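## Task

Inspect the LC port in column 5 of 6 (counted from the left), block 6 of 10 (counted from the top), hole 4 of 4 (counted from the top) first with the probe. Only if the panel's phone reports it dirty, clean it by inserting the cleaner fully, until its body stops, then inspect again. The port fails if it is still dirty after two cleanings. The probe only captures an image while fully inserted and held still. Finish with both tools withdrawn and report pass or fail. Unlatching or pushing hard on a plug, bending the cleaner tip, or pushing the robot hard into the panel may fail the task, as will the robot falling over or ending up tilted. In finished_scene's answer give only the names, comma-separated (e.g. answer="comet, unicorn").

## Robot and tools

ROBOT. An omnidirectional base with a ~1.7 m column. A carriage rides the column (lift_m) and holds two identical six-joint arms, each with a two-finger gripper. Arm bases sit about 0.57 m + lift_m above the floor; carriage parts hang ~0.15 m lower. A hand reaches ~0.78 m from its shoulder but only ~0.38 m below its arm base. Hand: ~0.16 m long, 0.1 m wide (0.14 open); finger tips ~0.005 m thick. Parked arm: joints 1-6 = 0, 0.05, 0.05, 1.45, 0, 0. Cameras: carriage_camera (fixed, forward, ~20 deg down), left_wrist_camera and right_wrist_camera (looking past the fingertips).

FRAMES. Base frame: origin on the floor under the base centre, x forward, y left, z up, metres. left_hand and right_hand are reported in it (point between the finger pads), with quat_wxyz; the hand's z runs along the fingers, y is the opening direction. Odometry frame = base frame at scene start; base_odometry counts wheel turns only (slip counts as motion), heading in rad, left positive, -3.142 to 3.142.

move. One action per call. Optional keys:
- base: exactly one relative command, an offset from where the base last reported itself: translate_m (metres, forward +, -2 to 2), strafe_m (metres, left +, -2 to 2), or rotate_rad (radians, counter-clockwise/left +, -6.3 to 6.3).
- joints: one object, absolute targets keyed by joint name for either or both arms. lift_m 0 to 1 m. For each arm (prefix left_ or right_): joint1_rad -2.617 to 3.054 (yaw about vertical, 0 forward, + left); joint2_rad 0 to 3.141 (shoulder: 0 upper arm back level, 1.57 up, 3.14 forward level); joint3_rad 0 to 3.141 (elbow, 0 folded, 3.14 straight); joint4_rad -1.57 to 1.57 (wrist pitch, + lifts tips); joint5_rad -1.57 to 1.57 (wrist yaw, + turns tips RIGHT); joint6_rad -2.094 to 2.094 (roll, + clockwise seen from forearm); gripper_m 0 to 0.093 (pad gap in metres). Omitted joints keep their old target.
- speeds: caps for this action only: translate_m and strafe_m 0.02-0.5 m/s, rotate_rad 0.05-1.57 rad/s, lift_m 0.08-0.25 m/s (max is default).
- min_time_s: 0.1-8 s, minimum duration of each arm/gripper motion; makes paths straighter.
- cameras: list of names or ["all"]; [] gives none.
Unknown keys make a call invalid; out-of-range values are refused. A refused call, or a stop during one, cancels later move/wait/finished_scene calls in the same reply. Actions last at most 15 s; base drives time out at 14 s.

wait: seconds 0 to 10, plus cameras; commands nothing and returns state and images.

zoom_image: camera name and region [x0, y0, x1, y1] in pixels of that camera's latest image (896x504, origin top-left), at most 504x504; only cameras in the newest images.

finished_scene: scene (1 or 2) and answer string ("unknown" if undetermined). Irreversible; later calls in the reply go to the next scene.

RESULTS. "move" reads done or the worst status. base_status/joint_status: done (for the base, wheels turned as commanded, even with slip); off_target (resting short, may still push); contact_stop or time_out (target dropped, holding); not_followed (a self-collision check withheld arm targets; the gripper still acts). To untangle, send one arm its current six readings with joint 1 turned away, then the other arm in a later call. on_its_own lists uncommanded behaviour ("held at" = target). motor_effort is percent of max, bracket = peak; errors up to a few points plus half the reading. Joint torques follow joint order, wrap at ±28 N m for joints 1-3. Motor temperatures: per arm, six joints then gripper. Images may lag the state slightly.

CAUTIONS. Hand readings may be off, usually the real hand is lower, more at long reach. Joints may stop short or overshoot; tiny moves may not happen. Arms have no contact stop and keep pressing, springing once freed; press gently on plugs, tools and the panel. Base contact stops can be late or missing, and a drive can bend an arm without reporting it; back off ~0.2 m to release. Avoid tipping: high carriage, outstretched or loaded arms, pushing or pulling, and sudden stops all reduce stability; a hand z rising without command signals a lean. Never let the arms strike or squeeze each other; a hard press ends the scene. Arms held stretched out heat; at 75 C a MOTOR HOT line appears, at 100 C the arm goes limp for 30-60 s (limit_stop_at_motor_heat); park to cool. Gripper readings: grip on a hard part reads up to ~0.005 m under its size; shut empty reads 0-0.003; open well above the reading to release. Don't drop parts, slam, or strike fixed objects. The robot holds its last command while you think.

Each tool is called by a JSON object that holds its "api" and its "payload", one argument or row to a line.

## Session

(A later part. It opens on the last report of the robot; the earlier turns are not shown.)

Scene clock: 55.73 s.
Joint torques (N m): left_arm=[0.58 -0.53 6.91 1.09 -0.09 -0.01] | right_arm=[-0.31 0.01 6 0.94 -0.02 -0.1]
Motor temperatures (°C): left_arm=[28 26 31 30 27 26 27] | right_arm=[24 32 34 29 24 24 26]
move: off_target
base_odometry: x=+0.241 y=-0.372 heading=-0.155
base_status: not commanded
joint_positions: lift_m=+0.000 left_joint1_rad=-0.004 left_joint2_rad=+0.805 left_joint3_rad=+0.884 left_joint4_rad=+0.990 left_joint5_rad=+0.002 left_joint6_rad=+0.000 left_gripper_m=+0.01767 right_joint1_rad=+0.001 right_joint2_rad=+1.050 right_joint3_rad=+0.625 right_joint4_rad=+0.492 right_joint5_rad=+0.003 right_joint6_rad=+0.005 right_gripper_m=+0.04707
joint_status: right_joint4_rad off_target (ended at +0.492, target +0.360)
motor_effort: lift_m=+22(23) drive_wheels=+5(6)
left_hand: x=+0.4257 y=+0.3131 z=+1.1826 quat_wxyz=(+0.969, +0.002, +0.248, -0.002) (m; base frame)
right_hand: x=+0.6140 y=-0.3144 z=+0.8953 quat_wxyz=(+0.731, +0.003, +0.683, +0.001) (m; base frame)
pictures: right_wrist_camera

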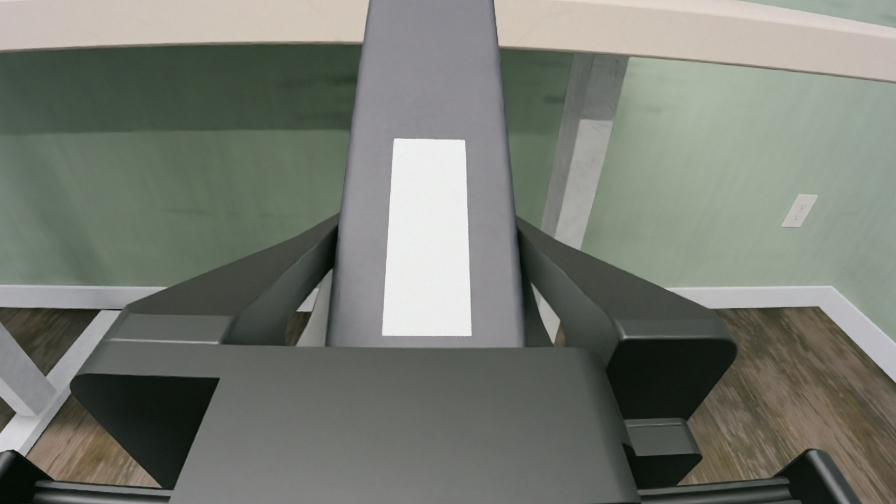

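{"api": "move", "payload": {
  "base": {"translate_m": -0.15},
  "speeds": {"translate_m": 0.15},
  "cameras": ["right_wrist_camera"]
}}

{"api": "move", "payload": {
  "joints": {"right_joint2_rad": 0.995, "right_joint3_rad": 0.525, "right_joint4_rad": 0.54},
  "min_time_s": 2,
  "cameras": ["right_wrist_camera", "carriage_camera"]
}}

{"api": "zoom_image", "payload": {
  "camera": "carriage_camera",
  "region": [500, 100, 740, 280]
}}

Scene clock: 57.97 s.
Joint torques (N m): left_arm=[0.51 -0.58 7.02 1.06 -0.11 0.04] | right_arm=[-0.38 -3.75 7.01 3.14 -0.02 -0.1]
Motor temperatures (°C): left_arm=[28 26 32 29 27 26 27] | right_arm=[24 32 34 30 24 24 26]
move: done
base_odometry: x=+0.093 y=-0.350 heading=-0.155
base_status: done
joint_positions: lift_m=+0.000 left_joint1_rad=-0.004 left_joint2_rad=+0.805 left_joint3_rad=+0.884 left_joint4_rad=+0.991 left_joint5_rad=+0.002 left_joint6_rad=+0.000 left_gripper_m=+0.01767 right_joint1_rad=+0.001 right_joint2_rad=+1.087 right_joint3_rad=+0.613 right_joint4_rad=+0.298 right_joint5_rad=+0.003 right_joint6_rad=+0.005 right_gripper_m=+0.04707
joint_status: not commanded
motor_effort: lift_m=+22(23) drive_wheels=-3(10)
left_hand: x=+0.4256 y=+0.3131 z=+1.1826 quat_wxyz=(+0.969, +0.002, +0.248, -0.002) (m; base frame)
right_hand: x=+0.6169 y=-0.3144 z=+0.8275 quat_wxyz=(+0.642, +0.003, +0.767, +0.001) (m; base frame)
pictures: right_wrist_camera

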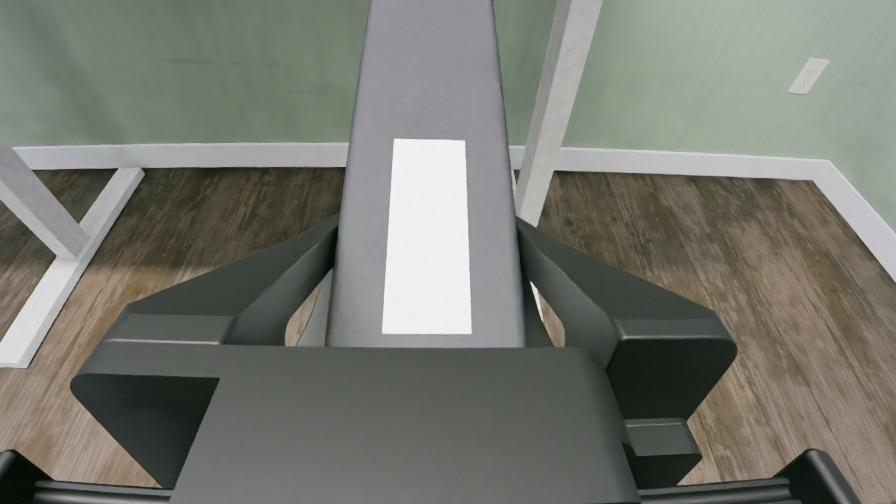

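Scene clock: 60.27 s.
Joint torques (N m): left_arm=[0.46 -0.28 7.01 1.02 -0.1 0.03] | right_arm=[-0.32 -5.65 6.61 3.52 -0.02 -0.11]
Motor temperatures (°C): left_arm=[28 26 32 29 27 26 28] | right_arm=[24 32 34 31 24 24 26]
move: off_target
base_odometry: x=+0.093 y=-0.350 heading=-0.155
base_status: not commanded
joint_positions: lift_m=+0.000 left_joint1_rad=-0.004 left_joint2_rad=+0.805 left_joint3_rad=+0.884 left_joint4_rad=+0.991 left_joint5_rad=+0.002 left_joint6_rad=+0.000 left_gripper_m=+0.01767 right_joint1_rad=+0.001 right_joint2_rad=+1.027 right_joint3_rad=+0.524 right_joint4_rad=+0.443 right_joint5_rad=+0.003 right_joint6_rad=+0.005 right_gripper_m=+0.04707
joint_status: right_joint4_rad off_target (ended at +0.443, target +0.540); the others done
motor_effort: lift_m=+22(23) drive_wheels=-2(3)
left_hand: x=+0.4256 y=+0.3131 z=+1.1826 quat_wxyz=(+0.969, +0.002, +0.248, -0.002) (m; base frame)
right_hand: x=+0.6046 y=-0.3144 z=+0.8413 quat_wxyz=(+0.686, +0.003, +0.728, +0.001) (m; base frame)
pictures: carriage_camera, right_wrist_camera

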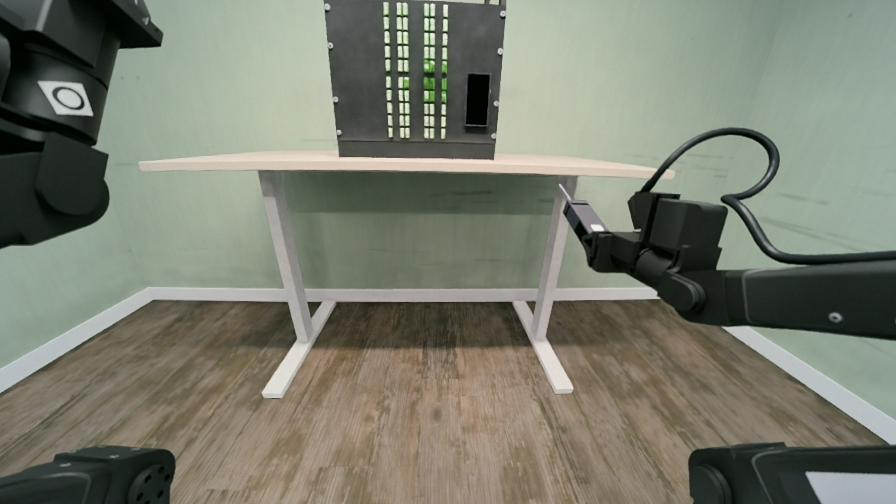

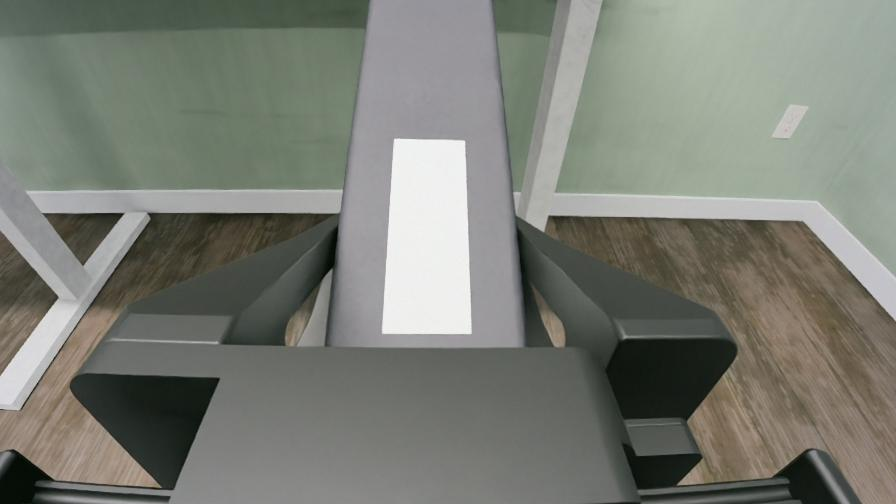

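Scaled by 2.100.

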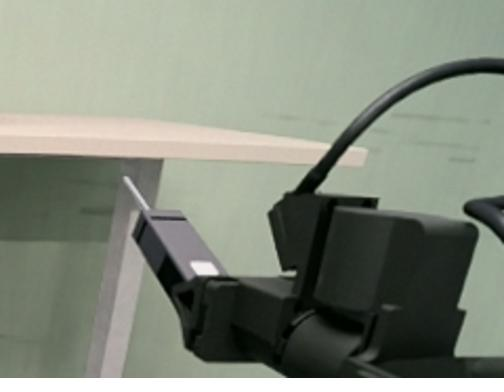

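{"api": "move", "payload": {
  "joints": {"right_joint2_rad": 1.015, "right_joint3_rad": 0.577, "right_joint4_rad": 0.34},
  "min_time_s": 2,
  "cameras": []
}}

{"api": "move", "payload": {
  "base": {"translate_m": 0.15},
  "speeds": {"translate_m": 0.1},
  "cameras": ["right_wrist_camera", "carriage_camera"]
}}

{"api": "zoom_image", "payload": {
  "camera": "carriage_camera",
  "region": [500, 100, 740, 280]
}}

Scene clock: 62.87 s.
Joint torques (N m): left_arm=[0.53 -0.53 7.01 1.04 -0.07 -0.03] | right_arm=[-0.27 -3.85 11.06 3.08 -0.01 -0.1]
Motor temperatures (°C): left_arm=[28 26 32 29 27 26 28] | right_arm=[24 32 35 32 24 24 27]
move: off_target
base_odometry: x=+0.093 y=-0.350 heading=-0.155
base_status: not commanded
joint_positions: lift_m=+0.000 left_joint1_rad=-0.004 left_joint2_rad=+0.805 left_joint3_rad=+0.884 left_joint4_rad=+0.991 left_joint5_rad=+0.002 left_joint6_rad=+0.000 left_gripper_m=+0.01767 right_joint1_rad=+0.001 right_joint2_rad=+1.027 right_joint3_rad=+0.524 right_joint4_rad=+0.282 right_joint5_rad=+0.003 right_joint6_rad=+0.005 right_gripper_m=+0.04707
joint_status: right_joint4_rad off_target (ended at +0.281, target +0.340); the others done
motor_effort: lift_m=+22(23) drive_wheels=-3(3)
left_hand: x=+0.4256 y=+0.3131 z=+1.1826 quat_wxyz=(+0.969, +0.002, +0.248, -0.002) (m; base frame)
right_hand: x=+0.5990 y=-0.3144 z=+0.8018 quat_wxyz=(+0.625, +0.003, +0.781, +0.001) (m; base frame)
pictures: none
No camera images: "cameras" was empty.

Scene clock: 65.13 s.
Joint torques (N m): left_arm=[0.68 -0.39 6.91 1.04 -0.12 0.02] | right_arm=[-0.32 -3.86 11.02 3.14 -0.03 -0.1]
Motor temperatures (°C): left_arm=[28 26 32 29 27 26 28] | right_arm=[24 32 35 33 24 24 27]
move: done
base_odometry: x=+0.241 y=-0.373 heading=-0.155
base_status: done
joint_positions: lift_m=+0.000 left_joint1_rad=-0.004 left_joint2_rad=+0.805 left_joint3_rad=+0.884 left_joint4_rad=+0.991 left_joint5_rad=+0.002 left_joint6_rad=+0.000 left_gripper_m=+0.01767 right_joint1_rad=+0.001 right_joint2_rad=+1.027 right_joint3_rad=+0.524 right_joint4_rad=+0.277 right_joint5_rad=+0.003 right_joint6_rad=+0.005 right_gripper_m=+0.04707
joint_status: not commanded
motor_effort: lift_m=+23(23) drive_wheels=-5(11)
left_hand: x=+0.4256 y=+0.3131 z=+1.1826 quat_wxyz=(+0.969, +0.002, +0.248, -0.002) (m; base frame)
right_hand: x=+0.5988 y=-0.3144 z=+0.8006 quat_wxyz=(+0.623, +0.003, +0.782, +0.001) (m; base frame)
pictures: carriage_camera, right_wrist_camera

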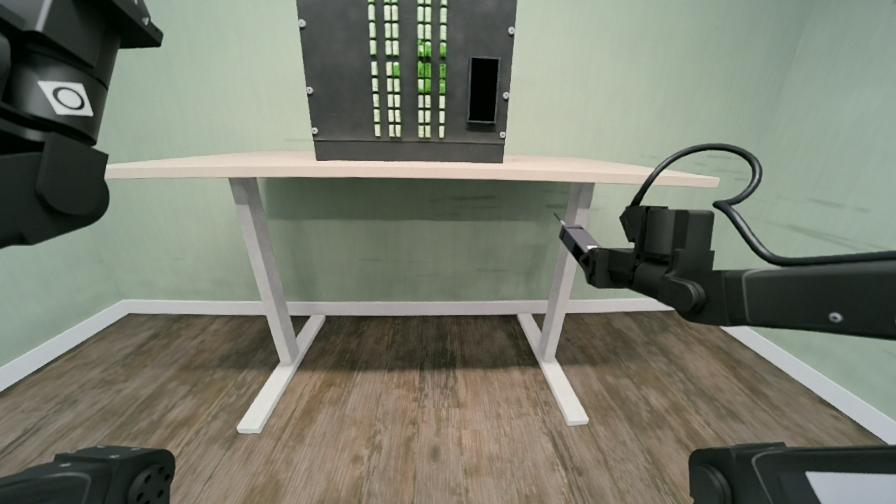

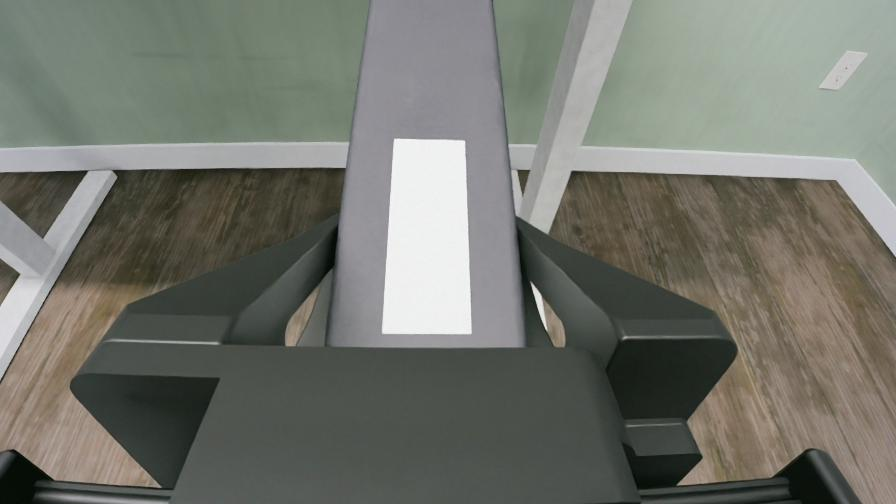

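Scaled by 2.100.

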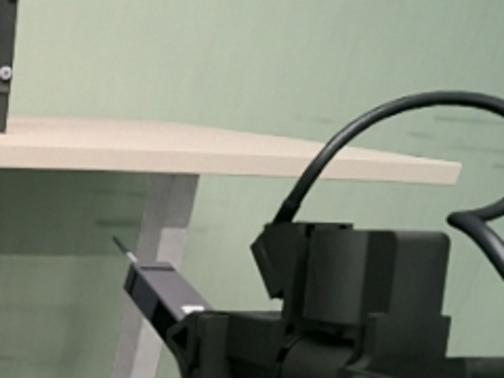

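{"api": "move", "payload": {
  "base": {"translate_m": -0.02},
  "joints": {"lift_m": 0.09},
  "speeds": {"lift_m": 0.08},
  "cameras": ["right_wrist_camera", "carriage_camera"]
}}

{"api": "zoom_image", "payload": {
  "camera": "carriage_camera",
  "region": [500, 100, 740, 280]
}}

Scene clock: 66.93 s.
Joint torques (N m): left_arm=[0.58 -0.34 6.89 1.03 -0.11 0.03] | right_arm=[-0.28 -3.92 10.56 3.26 -0.02 -0.1]
Motor temperatures (°C): left_arm=[28 26 32 29 27 26 28] | right_arm=[24 32 35 34 24 24 27]
move: done
base_odometry: x=+0.221 y=-0.370 heading=-0.156
base_status: done
joint_positions: lift_m=+0.090 left_joint1_rad=-0.004 left_joint2_rad=+0.803 left_joint3_rad=+0.885 left_joint4_rad=+0.992 left_joint5_rad=+0.002 left_joint6_rad=+0.000 left_gripper_m=+0.01767 right_joint1_rad=+0.001 right_joint2_rad=+1.027 right_joint3_rad=+0.529 right_joint4_rad=+0.267 right_joint5_rad=+0.002 right_joint6_rad=+0.005 right_gripper_m=+0.04707
joint_status: all done
motor_effort: lift_m=+24(30) drive_wheels=+2(14)
left_hand: x=+0.4242 y=+0.3131 z=+1.2730 quat_wxyz=(+0.969, +0.002, +0.246, -0.002) (m; base frame)
right_hand: x=+0.5989 y=-0.3143 z=+0.8901 quat_wxyz=(+0.621, +0.002, +0.784, +0.001) (m; base frame)
pictures: carriage_camera, right_wrist_camera

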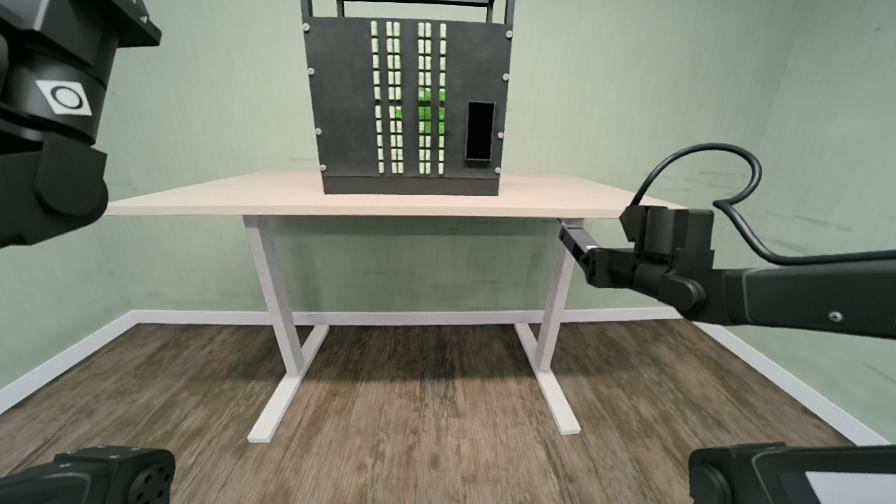

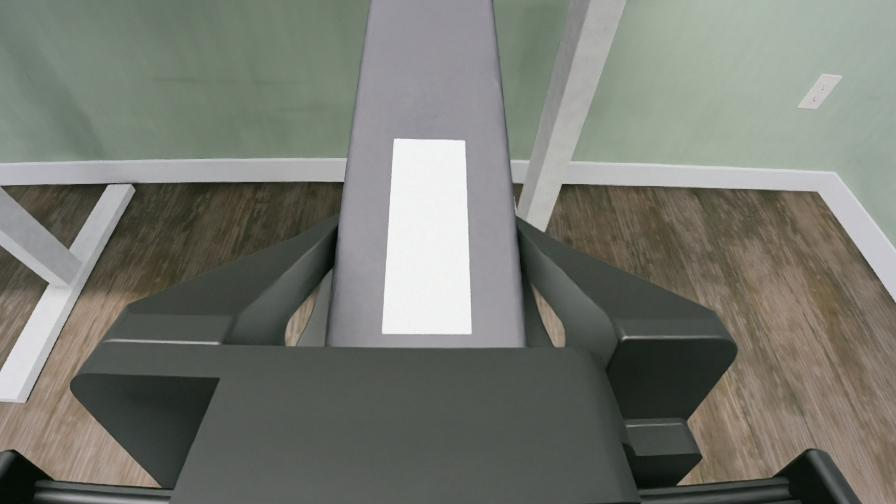

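Scaled by 2.100.

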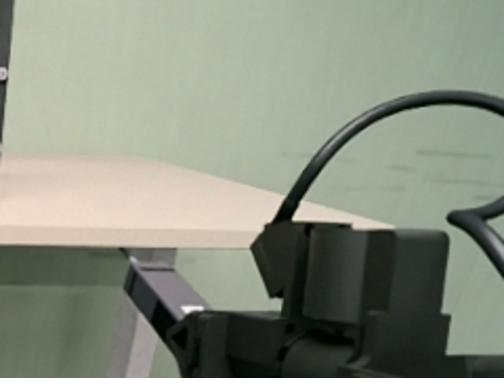

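{"api": "move", "payload": {
  "joints": {"right_joint4_rad": 0.08},
  "min_time_s": 1.5,
  "cameras": []
}}

{"api": "move", "payload": {
  "joints": {"lift_m": 0.14},
  "speeds": {"lift_m": 0.08},
  "cameras": ["right_wrist_camera", "carriage_camera"]
}}

{"api": "zoom_image", "payload": {
  "camera": "carriage_camera",
  "region": [500, 100, 740, 280]
}}

Scene clock: 68.90 s.
Joint torques (N m): left_arm=[0.54 -0.43 6.9 1.07 -0.07 0.02] | right_arm=[-0.34 -3.78 10.56 2.9 -0.02 -0.1]
Motor temperatures (°C): left_arm=[28 26 32 29 27 26 28] | right_arm=[24 32 35 34 24 24 27]
move: off_target
base_odometry: x=+0.221 y=-0.370 heading=-0.156
base_status: not commanded
joint_positions: lift_m=+0.090 left_joint1_rad=-0.004 left_joint2_rad=+0.803 left_joint3_rad=+0.885 left_joint4_rad=+0.992 left_joint5_rad=+0.002 left_joint6_rad=+0.000 left_gripper_m=+0.01767 right_joint1_rad=+0.001 right_joint2_rad=+1.027 right_joint3_rad=+0.529 right_joint4_rad=+0.027 right_joint5_rad=+0.002 right_joint6_rad=+0.005 right_gripper_m=+0.04707
joint_status: right_joint4_rad off_target (ended at +0.027, target +0.080)
motor_effort: lift_m=+25(25) drive_wheels=+1(2)
left_hand: x=+0.4242 y=+0.3131 z=+1.2730 quat_wxyz=(+0.969, +0.002, +0.246, -0.002) (m; base frame)
right_hand: x=+0.5784 y=-0.3143 z=+0.8344 quat_wxyz=(+0.523, +0.003, +0.853, +0.001) (m; base frame)
pictures: none
No camera images: "cameras" was empty.

Scene clock: 69.90 s.
Joint torques (N m): left_arm=[0.68 -0.28 6.87 1.08 -0.07 0.01] | right_arm=[-0.31 -3.82 10.37 3.04 -0.02 -0.11]
Motor temperatures (°C): left_arm=[28 26 32 29 27 26 28] | right_arm=[24 32 36 34 24 24 27]
move: done
base_odometry: x=+0.221 y=-0.370 heading=-0.156
base_status: not commanded
joint_positions: lift_m=+0.140 left_joint1_rad=-0.004 left_joint2_rad=+0.803 left_joint3_rad=+0.885 left_joint4_rad=+0.992 left_joint5_rad=+0.002 left_joint6_rad=+0.000 left_gripper_m=+0.01767 right_joint1_rad=+0.001 right_joint2_rad=+1.027 right_joint3_rad=+0.532 right_joint4_rad=+0.016 right_joint5_rad=+0.002 right_joint6_rad=+0.005 right_gripper_m=+0.04707
joint_status: all done
motor_effort: lift_m=+25(29) drive_wheels=+1(2)
left_hand: x=+0.4240 y=+0.3131 z=+1.3233 quat_wxyz=(+0.969, +0.002, +0.246, -0.002) (m; base frame)
right_hand: x=+0.5776 y=-0.3143 z=+0.8830 quat_wxyz=(+0.519, +0.003, +0.855, +0.001) (m; base frame)
pictures: carriage_camera, right_wrist_camera

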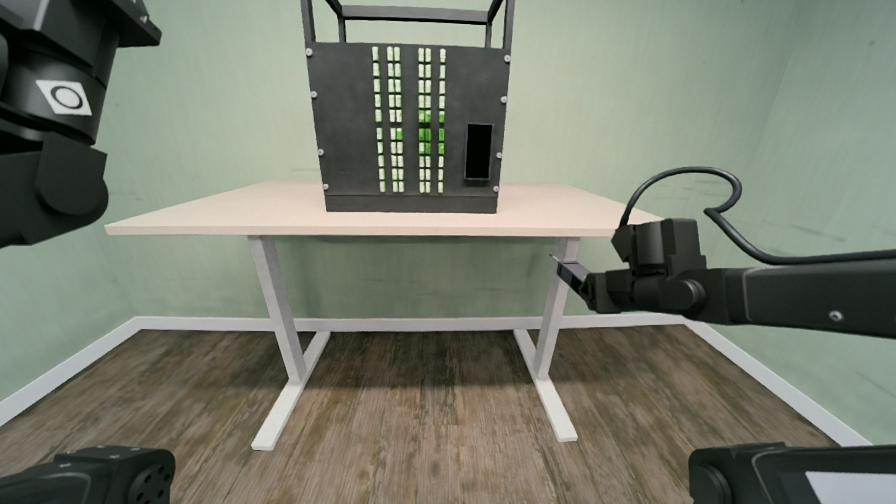

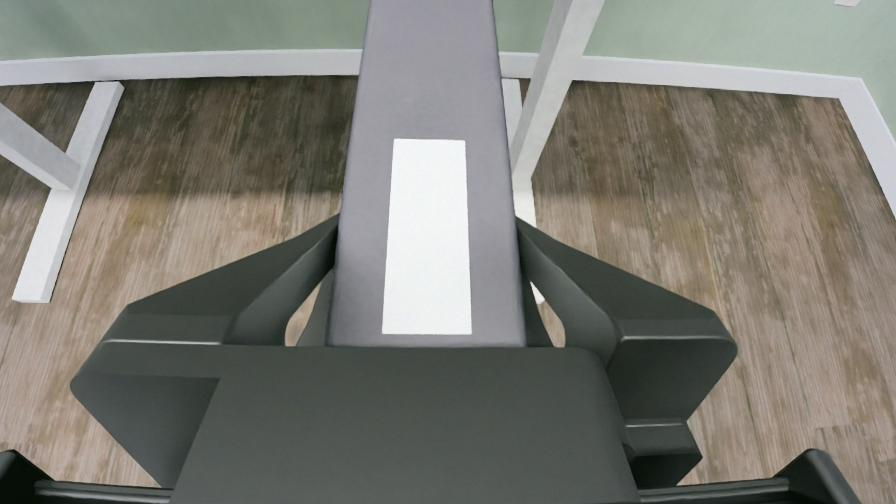

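Scaled by 2.100.

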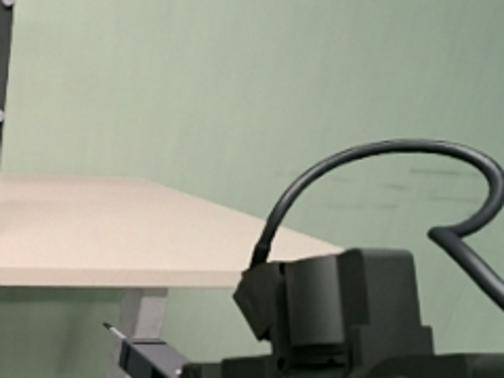

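{"api": "move", "payload": {
  "base": {"translate_m": 0.03},
  "joints": {"lift_m": 0.185},
  "speeds": {"lift_m": 0.08},
  "cameras": ["right_wrist_camera", "carriage_camera"]
}}

{"api": "zoom_image", "payload": {
  "camera": "carriage_camera",
  "region": [500, 140, 740, 320]
}}

Scene clock: 71.10 s.
Joint torques (N m): left_arm=[0.61 -0.32 6.79 1.05 -0.1 0.04] | right_arm=[-0.16 -3.78 10.14 3.08 -0.02 -0.1]
Motor temperatures (°C): left_arm=[28 26 32 29 27 26 28] | right_arm=[24 32 36 34 24 24 27]
move: done
base_odometry: x=+0.251 y=-0.375 heading=-0.156
base_status: done
joint_positions: lift_m=+0.185 left_joint1_rad=-0.004 left_joint2_rad=+0.804 left_joint3_rad=+0.885 left_joint4_rad=+0.992 left_joint5_rad=+0.002 left_joint6_rad=+0.000 left_gripper_m=+0.01767 right_joint1_rad=+0.001 right_joint2_rad=+1.027 right_joint3_rad=+0.533 right_joint4_rad=+0.011 right_joint5_rad=+0.002 right_joint6_rad=+0.005 right_gripper_m=+0.04707
joint_status: all done
motor_effort: lift_m=+25(30) drive_wheels=-4(10)
left_hand: x=+0.4246 y=+0.3131 z=+1.3681 quat_wxyz=(+0.969, +0.002, +0.246, -0.002) (m; base frame)
right_hand: x=+0.5773 y=-0.3143 z=+0.9276 quat_wxyz=(+0.517, +0.003, +0.856, +0.001) (m; base frame)
pictures: carriage_camera, right_wrist_camera

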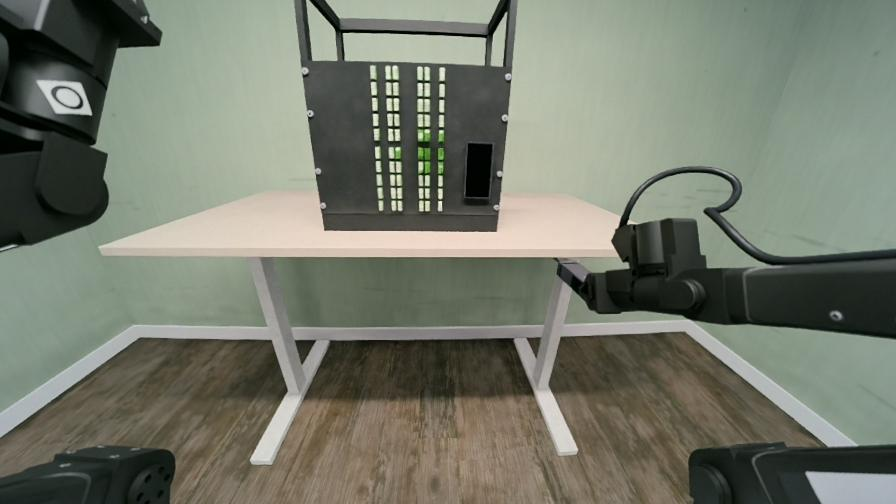

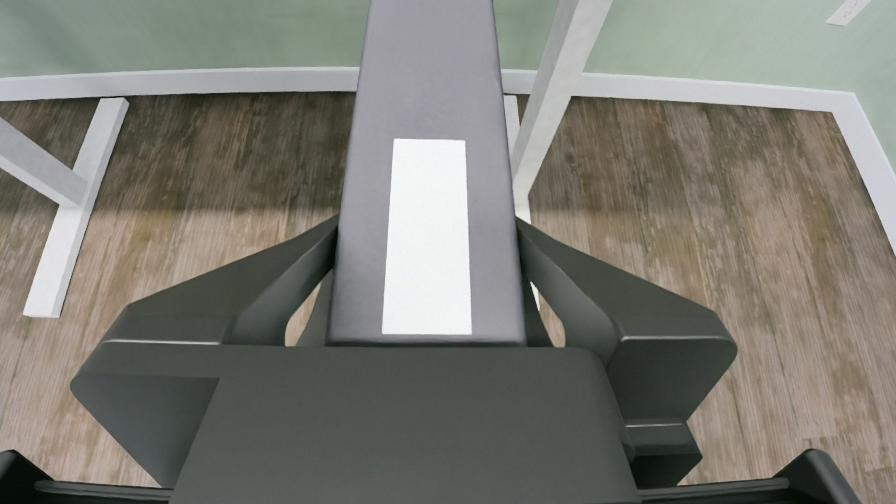

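Scaled by 2.100.

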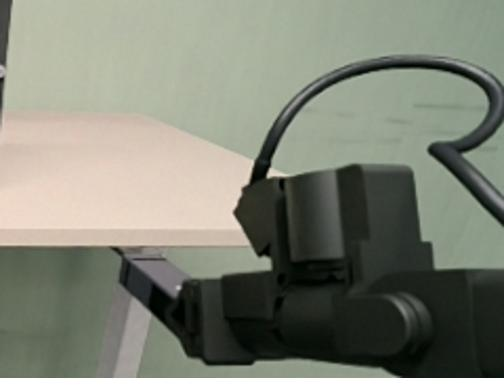

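{"api": "move", "payload": {
  "joints": {"lift_m": 0.205},
  "speeds": {"lift_m": 0.08},
  "cameras": ["right_wrist_camera", "carriage_camera"]
}}

{"api": "zoom_image", "payload": {
  "camera": "carriage_camera",
  "region": [500, 140, 740, 320]
}}

Scene clock: 71.80 s.
Joint torques (N m): left_arm=[0.7 -0.55 6.87 1.05 -0.09 0.06] | right_arm=[-0.29 -3.77 10.19 3.18 -0.01 -0.11]
Motor temperatures (°C): left_arm=[28 26 32 29 27 26 28] | right_arm=[24 32 36 35 24 24 27]
move: done
base_odometry: x=+0.251 y=-0.375 heading=-0.156
base_status: not commanded
joint_positions: lift_m=+0.205 left_joint1_rad=-0.004 left_joint2_rad=+0.804 left_joint3_rad=+0.885 left_joint4_rad=+0.993 left_joint5_rad=+0.002 left_joint6_rad=+0.000 left_gripper_m=+0.01767 right_joint1_rad=+0.001 right_joint2_rad=+1.027 right_joint3_rad=+0.533 right_joint4_rad=+0.001 right_joint5_rad=+0.002 right_joint6_rad=+0.005 right_gripper_m=+0.04707
joint_status: all done
motor_effort: lift_m=+24(29) drive_wheels=-3(4)
left_hand: x=+0.4243 y=+0.3131 z=+1.3883 quat_wxyz=(+0.969, +0.002, +0.246, -0.002) (m; base frame)
right_hand: x=+0.5761 y=-0.3143 z=+0.9454 quat_wxyz=(+0.513, +0.003, +0.858, +0.001) (m; base frame)
pictures: carriage_camera, right_wrist_camera

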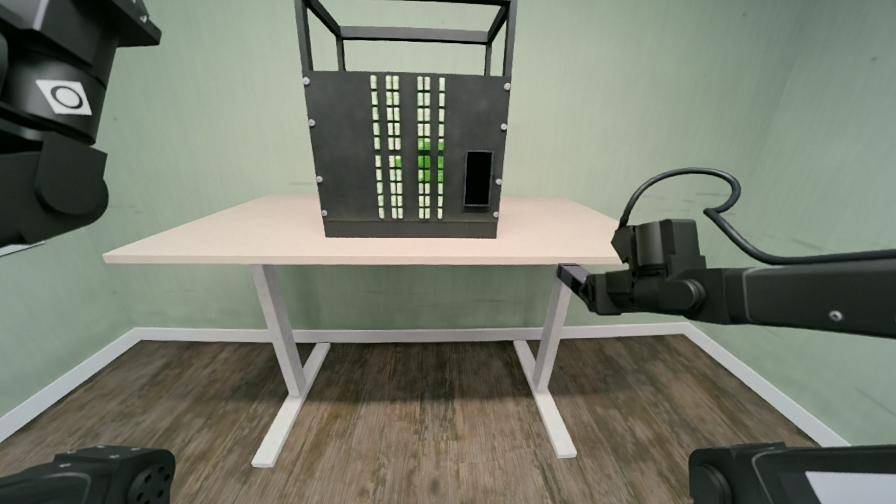

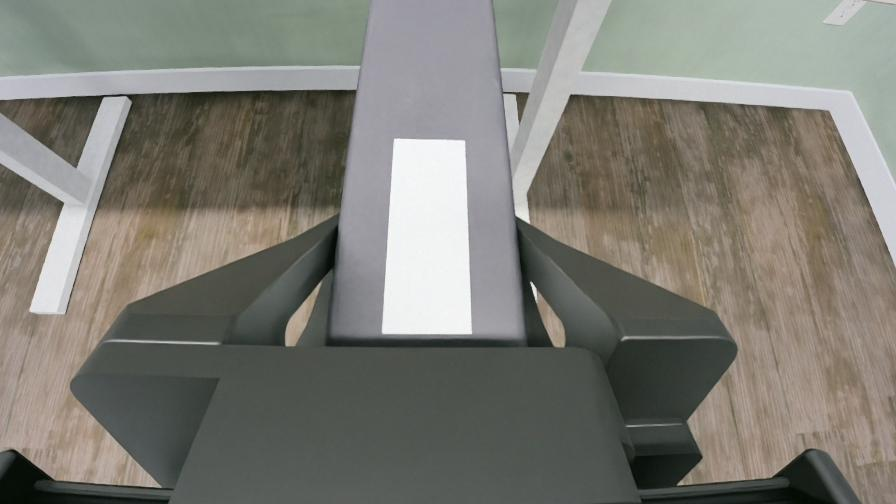

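Scaled by 2.100.

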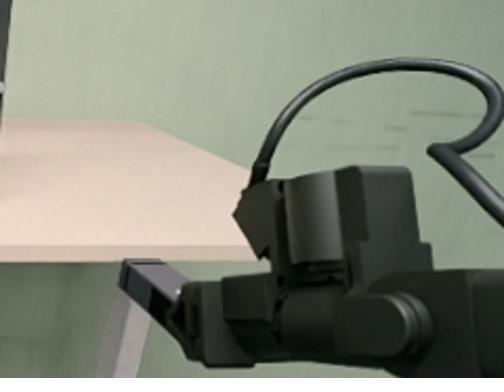

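{"api": "move", "payload": {
  "joints": {"lift_m": 0.225},
  "speeds": {"lift_m": 0.08},
  "cameras": ["right_wrist_camera", "carriage_camera"]
}}

{"api": "zoom_image", "payload": {
  "camera": "carriage_camera",
  "region": [500, 140, 740, 320]
}}

Scene clock: 72.57 s.
Joint torques (N m): left_arm=[0.62 -0.64 6.74 1.09 -0.08 -0.02] | right_arm=[-0.29 -3.81 10.19 3.66 -0.02 -0.1]
Motor temperatures (°C): left_arm=[28 26 32 29 27 26 28] | right_arm=[24 32 37 35 24 24 27]
move: done
base_odometry: x=+0.251 y=-0.375 heading=-0.156
base_status: not commanded
joint_positions: lift_m=+0.225 left_joint1_rad=-0.004 left_joint2_rad=+0.804 left_joint3_rad=+0.886 left_joint4_rad=+0.994 left_joint5_rad=+0.002 left_joint6_rad=+0.000 left_gripper_m=+0.01767 right_joint1_rad=+0.001 right_joint2_rad=+1.028 right_joint3_rad=+0.533 right_joint4_rad=-0.045 right_joint5_rad=+0.002 right_joint6_rad=+0.005 right_gripper_m=+0.04707
joint_status: all done
motor_effort: lift_m=+25(29) drive_wheels=-3(4)
left_hand: x=+0.4240 y=+0.3131 z=+1.4085 quat_wxyz=(+0.969, +0.002, +0.245, -0.002) (m; base frame)
right_hand: x=+0.5704 y=-0.3144 z=+0.9551 quat_wxyz=(+0.493, +0.003, +0.870, +0.001) (m; base frame)
pictures: carriage_camera, right_wrist_camera

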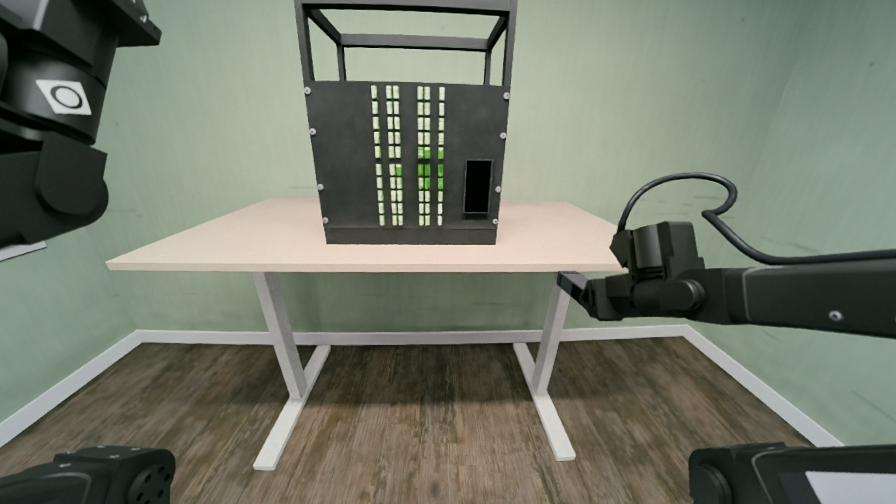

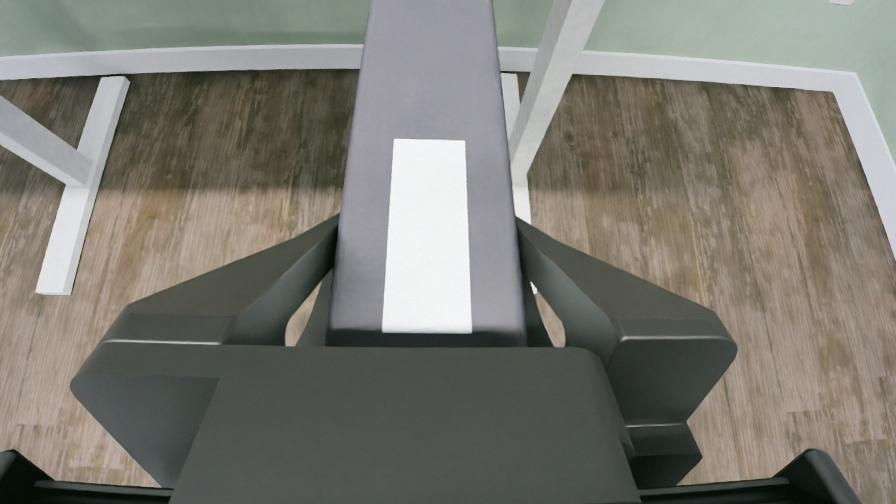

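Scaled by 2.100.

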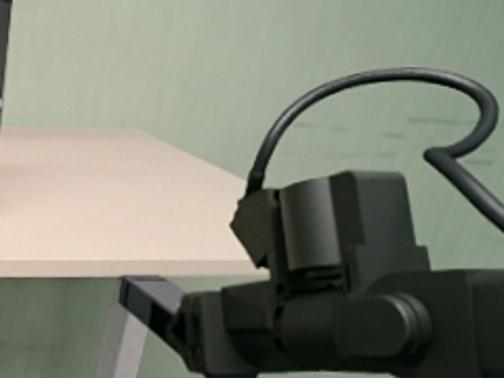

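{"api": "move", "payload": {
  "joints": {"right_joint4_rad": 0.2},
  "min_time_s": 1.5,
  "cameras": ["right_wrist_camera"]
}}

Scene clock: 74.47 s.
Joint torques (N m): left_arm=[0.34 -0.42 6.63 1.03 -0.12 0.03] | right_arm=[-0.31 -4.27 10.17 4.84 -0.02 -0.11]
Motor temperatures (°C): left_arm=[28 26 32 29 27 26 28] | right_arm=[24 32 37 36 24 24 27]
move: off_target
base_odometry: x=+0.251 y=-0.375 heading=-0.156
base_status: not commanded
joint_positions: lift_m=+0.225 left_joint1_rad=-0.004 left_joint2_rad=+0.804 left_joint3_rad=+0.886 left_joint4_rad=+0.994 left_joint5_rad=+0.002 left_joint6_rad=+0.000 left_gripper_m=+0.01767 right_joint1_rad=+0.001 right_joint2_rad=+1.033 right_joint3_rad=+0.533 right_joint4_rad=-0.031 right_joint5_rad=+0.002 right_joint6_rad=+0.005 right_gripper_m=+0.04707
joint_status: right_joint4_rad off_target (ended at -0.031, target +0.200)
motor_effort: lift_m=+24(25) drive_wheels=-3(3)
left_hand: x=+0.4240 y=+0.3131 z=+1.4085 quat_wxyz=(+0.969, +0.002, +0.245, -0.002) (m; base frame)
right_hand: x=+0.5724 y=-0.3144 z=+0.9567 quat_wxyz=(+0.497, +0.003, +0.868, +0.001) (m; base frame)
pictures: right_wrist_camera

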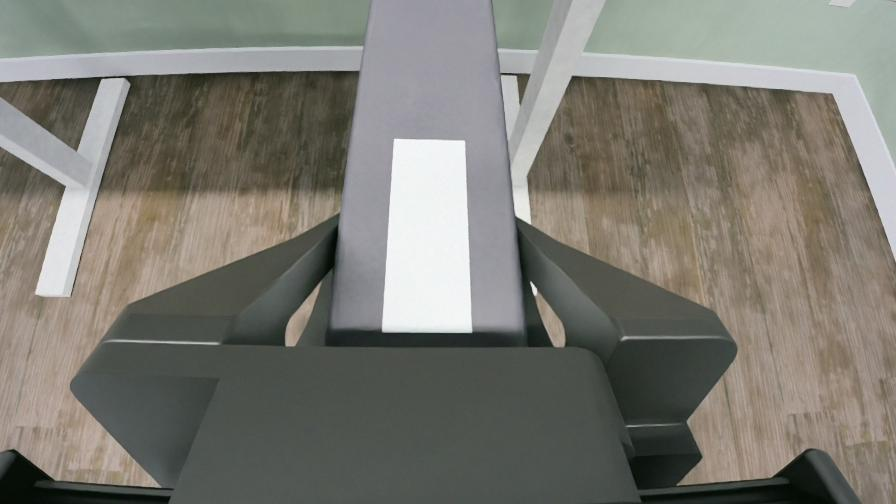

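{"api": "move", "payload": {
  "joints": {"right_joint4_rad": 0.33},
  "min_time_s": 1.5,
  "cameras": ["right_wrist_camera"]
}}

Scene clock: 76.37 s.
Joint torques (N m): left_arm=[0.43 -0.35 6.79 1 -0.13 0.03] | right_arm=[-0.32 -4.38 10.22 5.23 -0.02 -0.11]
Motor temperatures (°C): left_arm=[28 26 32 29 27 26 28] | right_arm=[24 32 38 38 24 24 27]
move: off_target
base_odometry: x=+0.251 y=-0.375 heading=-0.156
base_status: not commanded
joint_positions: lift_m=+0.225 left_joint1_rad=-0.004 left_joint2_rad=+0.804 left_joint3_rad=+0.886 left_joint4_rad=+0.994 left_joint5_rad=+0.002 left_joint6_rad=+0.000 left_gripper_m=+0.01767 right_joint1_rad=+0.001 right_joint2_rad=+1.033 right_joint3_rad=+0.533 right_joint4_rad=+0.071 right_joint5_rad=+0.002 right_joint6_rad=+0.005 right_gripper_m=+0.04707
joint_status: right_joint4_rad off_target (ended at +0.071, target +0.330)
motor_effort: lift_m=+24(25) drive_wheels=-3(4)
left_hand: x=+0.4240 y=+0.3131 z=+1.4085 quat_wxyz=(+0.969, +0.002, +0.245, -0.002) (m; base frame)
right_hand: x=+0.5841 y=-0.3143 z=+0.9791 quat_wxyz=(+0.540, +0.003, +0.841, +0.001) (m; base frame)
pictures: right_wrist_camera

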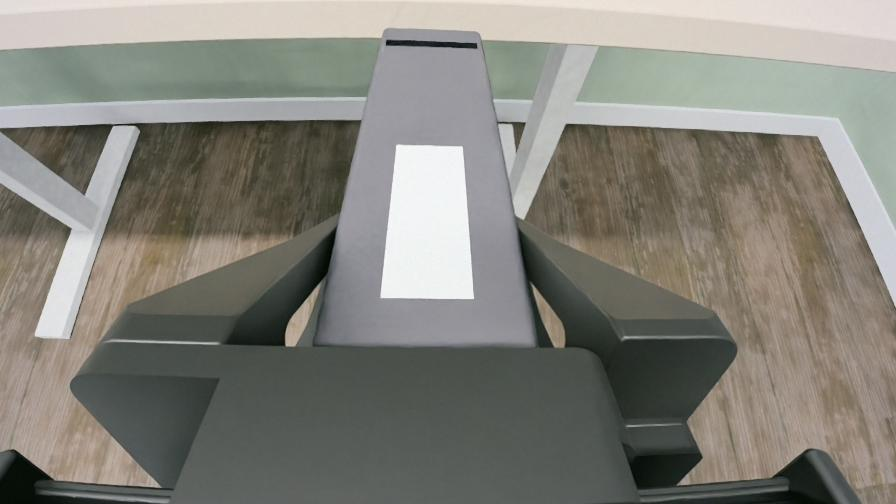

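{"api": "move", "payload": {
  "joints": {"right_joint4_rad": 0.37},
  "min_time_s": 1,
  "cameras": ["right_wrist_camera"]
}}

Scene clock: 77.77 s.
Joint torques (N m): left_arm=[0.53 -0.61 6.79 1.01 -0.08 0.04] | right_arm=[-0.32 -4.86 10.24 5.58 -0.01 -0.11]
Motor temperatures (°C): left_arm=[28 26 32 29 27 26 28] | right_arm=[24 32 38 41 24 24 27]
move: off_target
base_odometry: x=+0.251 y=-0.375 heading=-0.156
base_status: not commanded
joint_positions: lift_m=+0.225 left_joint1_rad=-0.004 left_joint2_rad=+0.804 left_joint3_rad=+0.886 left_joint4_rad=+0.994 left_joint5_rad=+0.002 left_joint6_rad=+0.000 left_gripper_m=+0.01767 right_joint1_rad=+0.001 right_joint2_rad=+1.038 right_joint3_rad=+0.533 right_joint4_rad=+0.080 right_joint5_rad=+0.002 right_joint6_rad=+0.005 right_gripper_m=+0.04707
joint_status: right_joint4_rad off_target (ended at +0.080, target +0.370)
motor_effort: lift_m=+24(25) drive_wheels=-3(4)
left_hand: x=+0.4240 y=+0.3131 z=+1.4085 quat_wxyz=(+0.969, +0.002, +0.245, -0.002) (m; base frame)
right_hand: x=+0.5853 y=-0.3143 z=+0.9795 quat_wxyz=(+0.542, +0.003, +0.840, +0.001) (m; base frame)
pictures: right_wrist_camera

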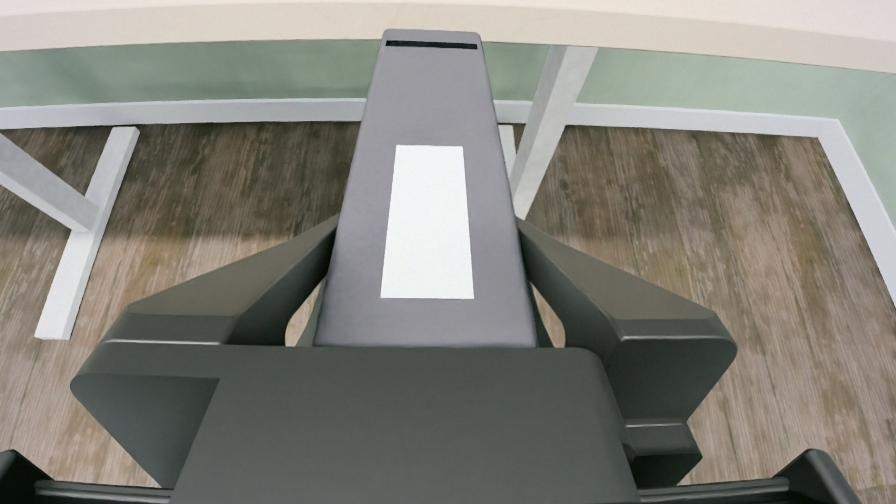

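{"api": "move", "payload": {
  "joints": {"right_joint4_rad": 0.41},
  "min_time_s": 1,
  "cameras": ["right_wrist_camera"]
}}

Scene clock: 79.13 s.
Joint torques (N m): left_arm=[0.51 -0.51 6.75 0.98 -0.07 0.03] | right_arm=[-0.34 -4.88 10.25 5.29 -0.02 -0.1]
Motor temperatures (°C): left_arm=[28 26 32 29 27 26 28] | right_arm=[24 32 39 42 24 24 27]
move: off_target
base_odometry: x=+0.251 y=-0.375 heading=-0.156
base_status: not commanded
joint_positions: lift_m=+0.225 left_joint1_rad=-0.004 left_joint2_rad=+0.804 left_joint3_rad=+0.886 left_joint4_rad=+0.994 left_joint5_rad=+0.002 left_joint6_rad=+0.000 left_gripper_m=+0.01767 right_joint1_rad=+0.001 right_joint2_rad=+1.038 right_joint3_rad=+0.533 right_joint4_rad=+0.149 right_joint5_rad=+0.002 right_joint6_rad=+0.005 right_gripper_m=+0.04707
joint_status: right_joint4_rad off_target (ended at +0.149, target +0.410)
motor_effort: lift_m=+24(25) drive_wheels=-3(3)
left_hand: x=+0.4240 y=+0.3131 z=+1.4085 quat_wxyz=(+0.969, +0.002, +0.245, -0.002) (m; base frame)
right_hand: x=+0.5918 y=-0.3143 z=+0.9954 quat_wxyz=(+0.571, +0.003, +0.821, +0.001) (m; base frame)
pictures: right_wrist_camera

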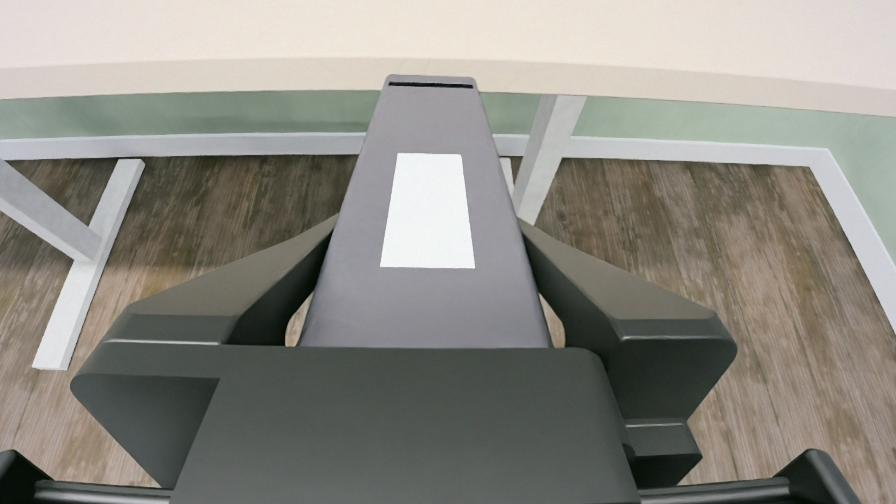

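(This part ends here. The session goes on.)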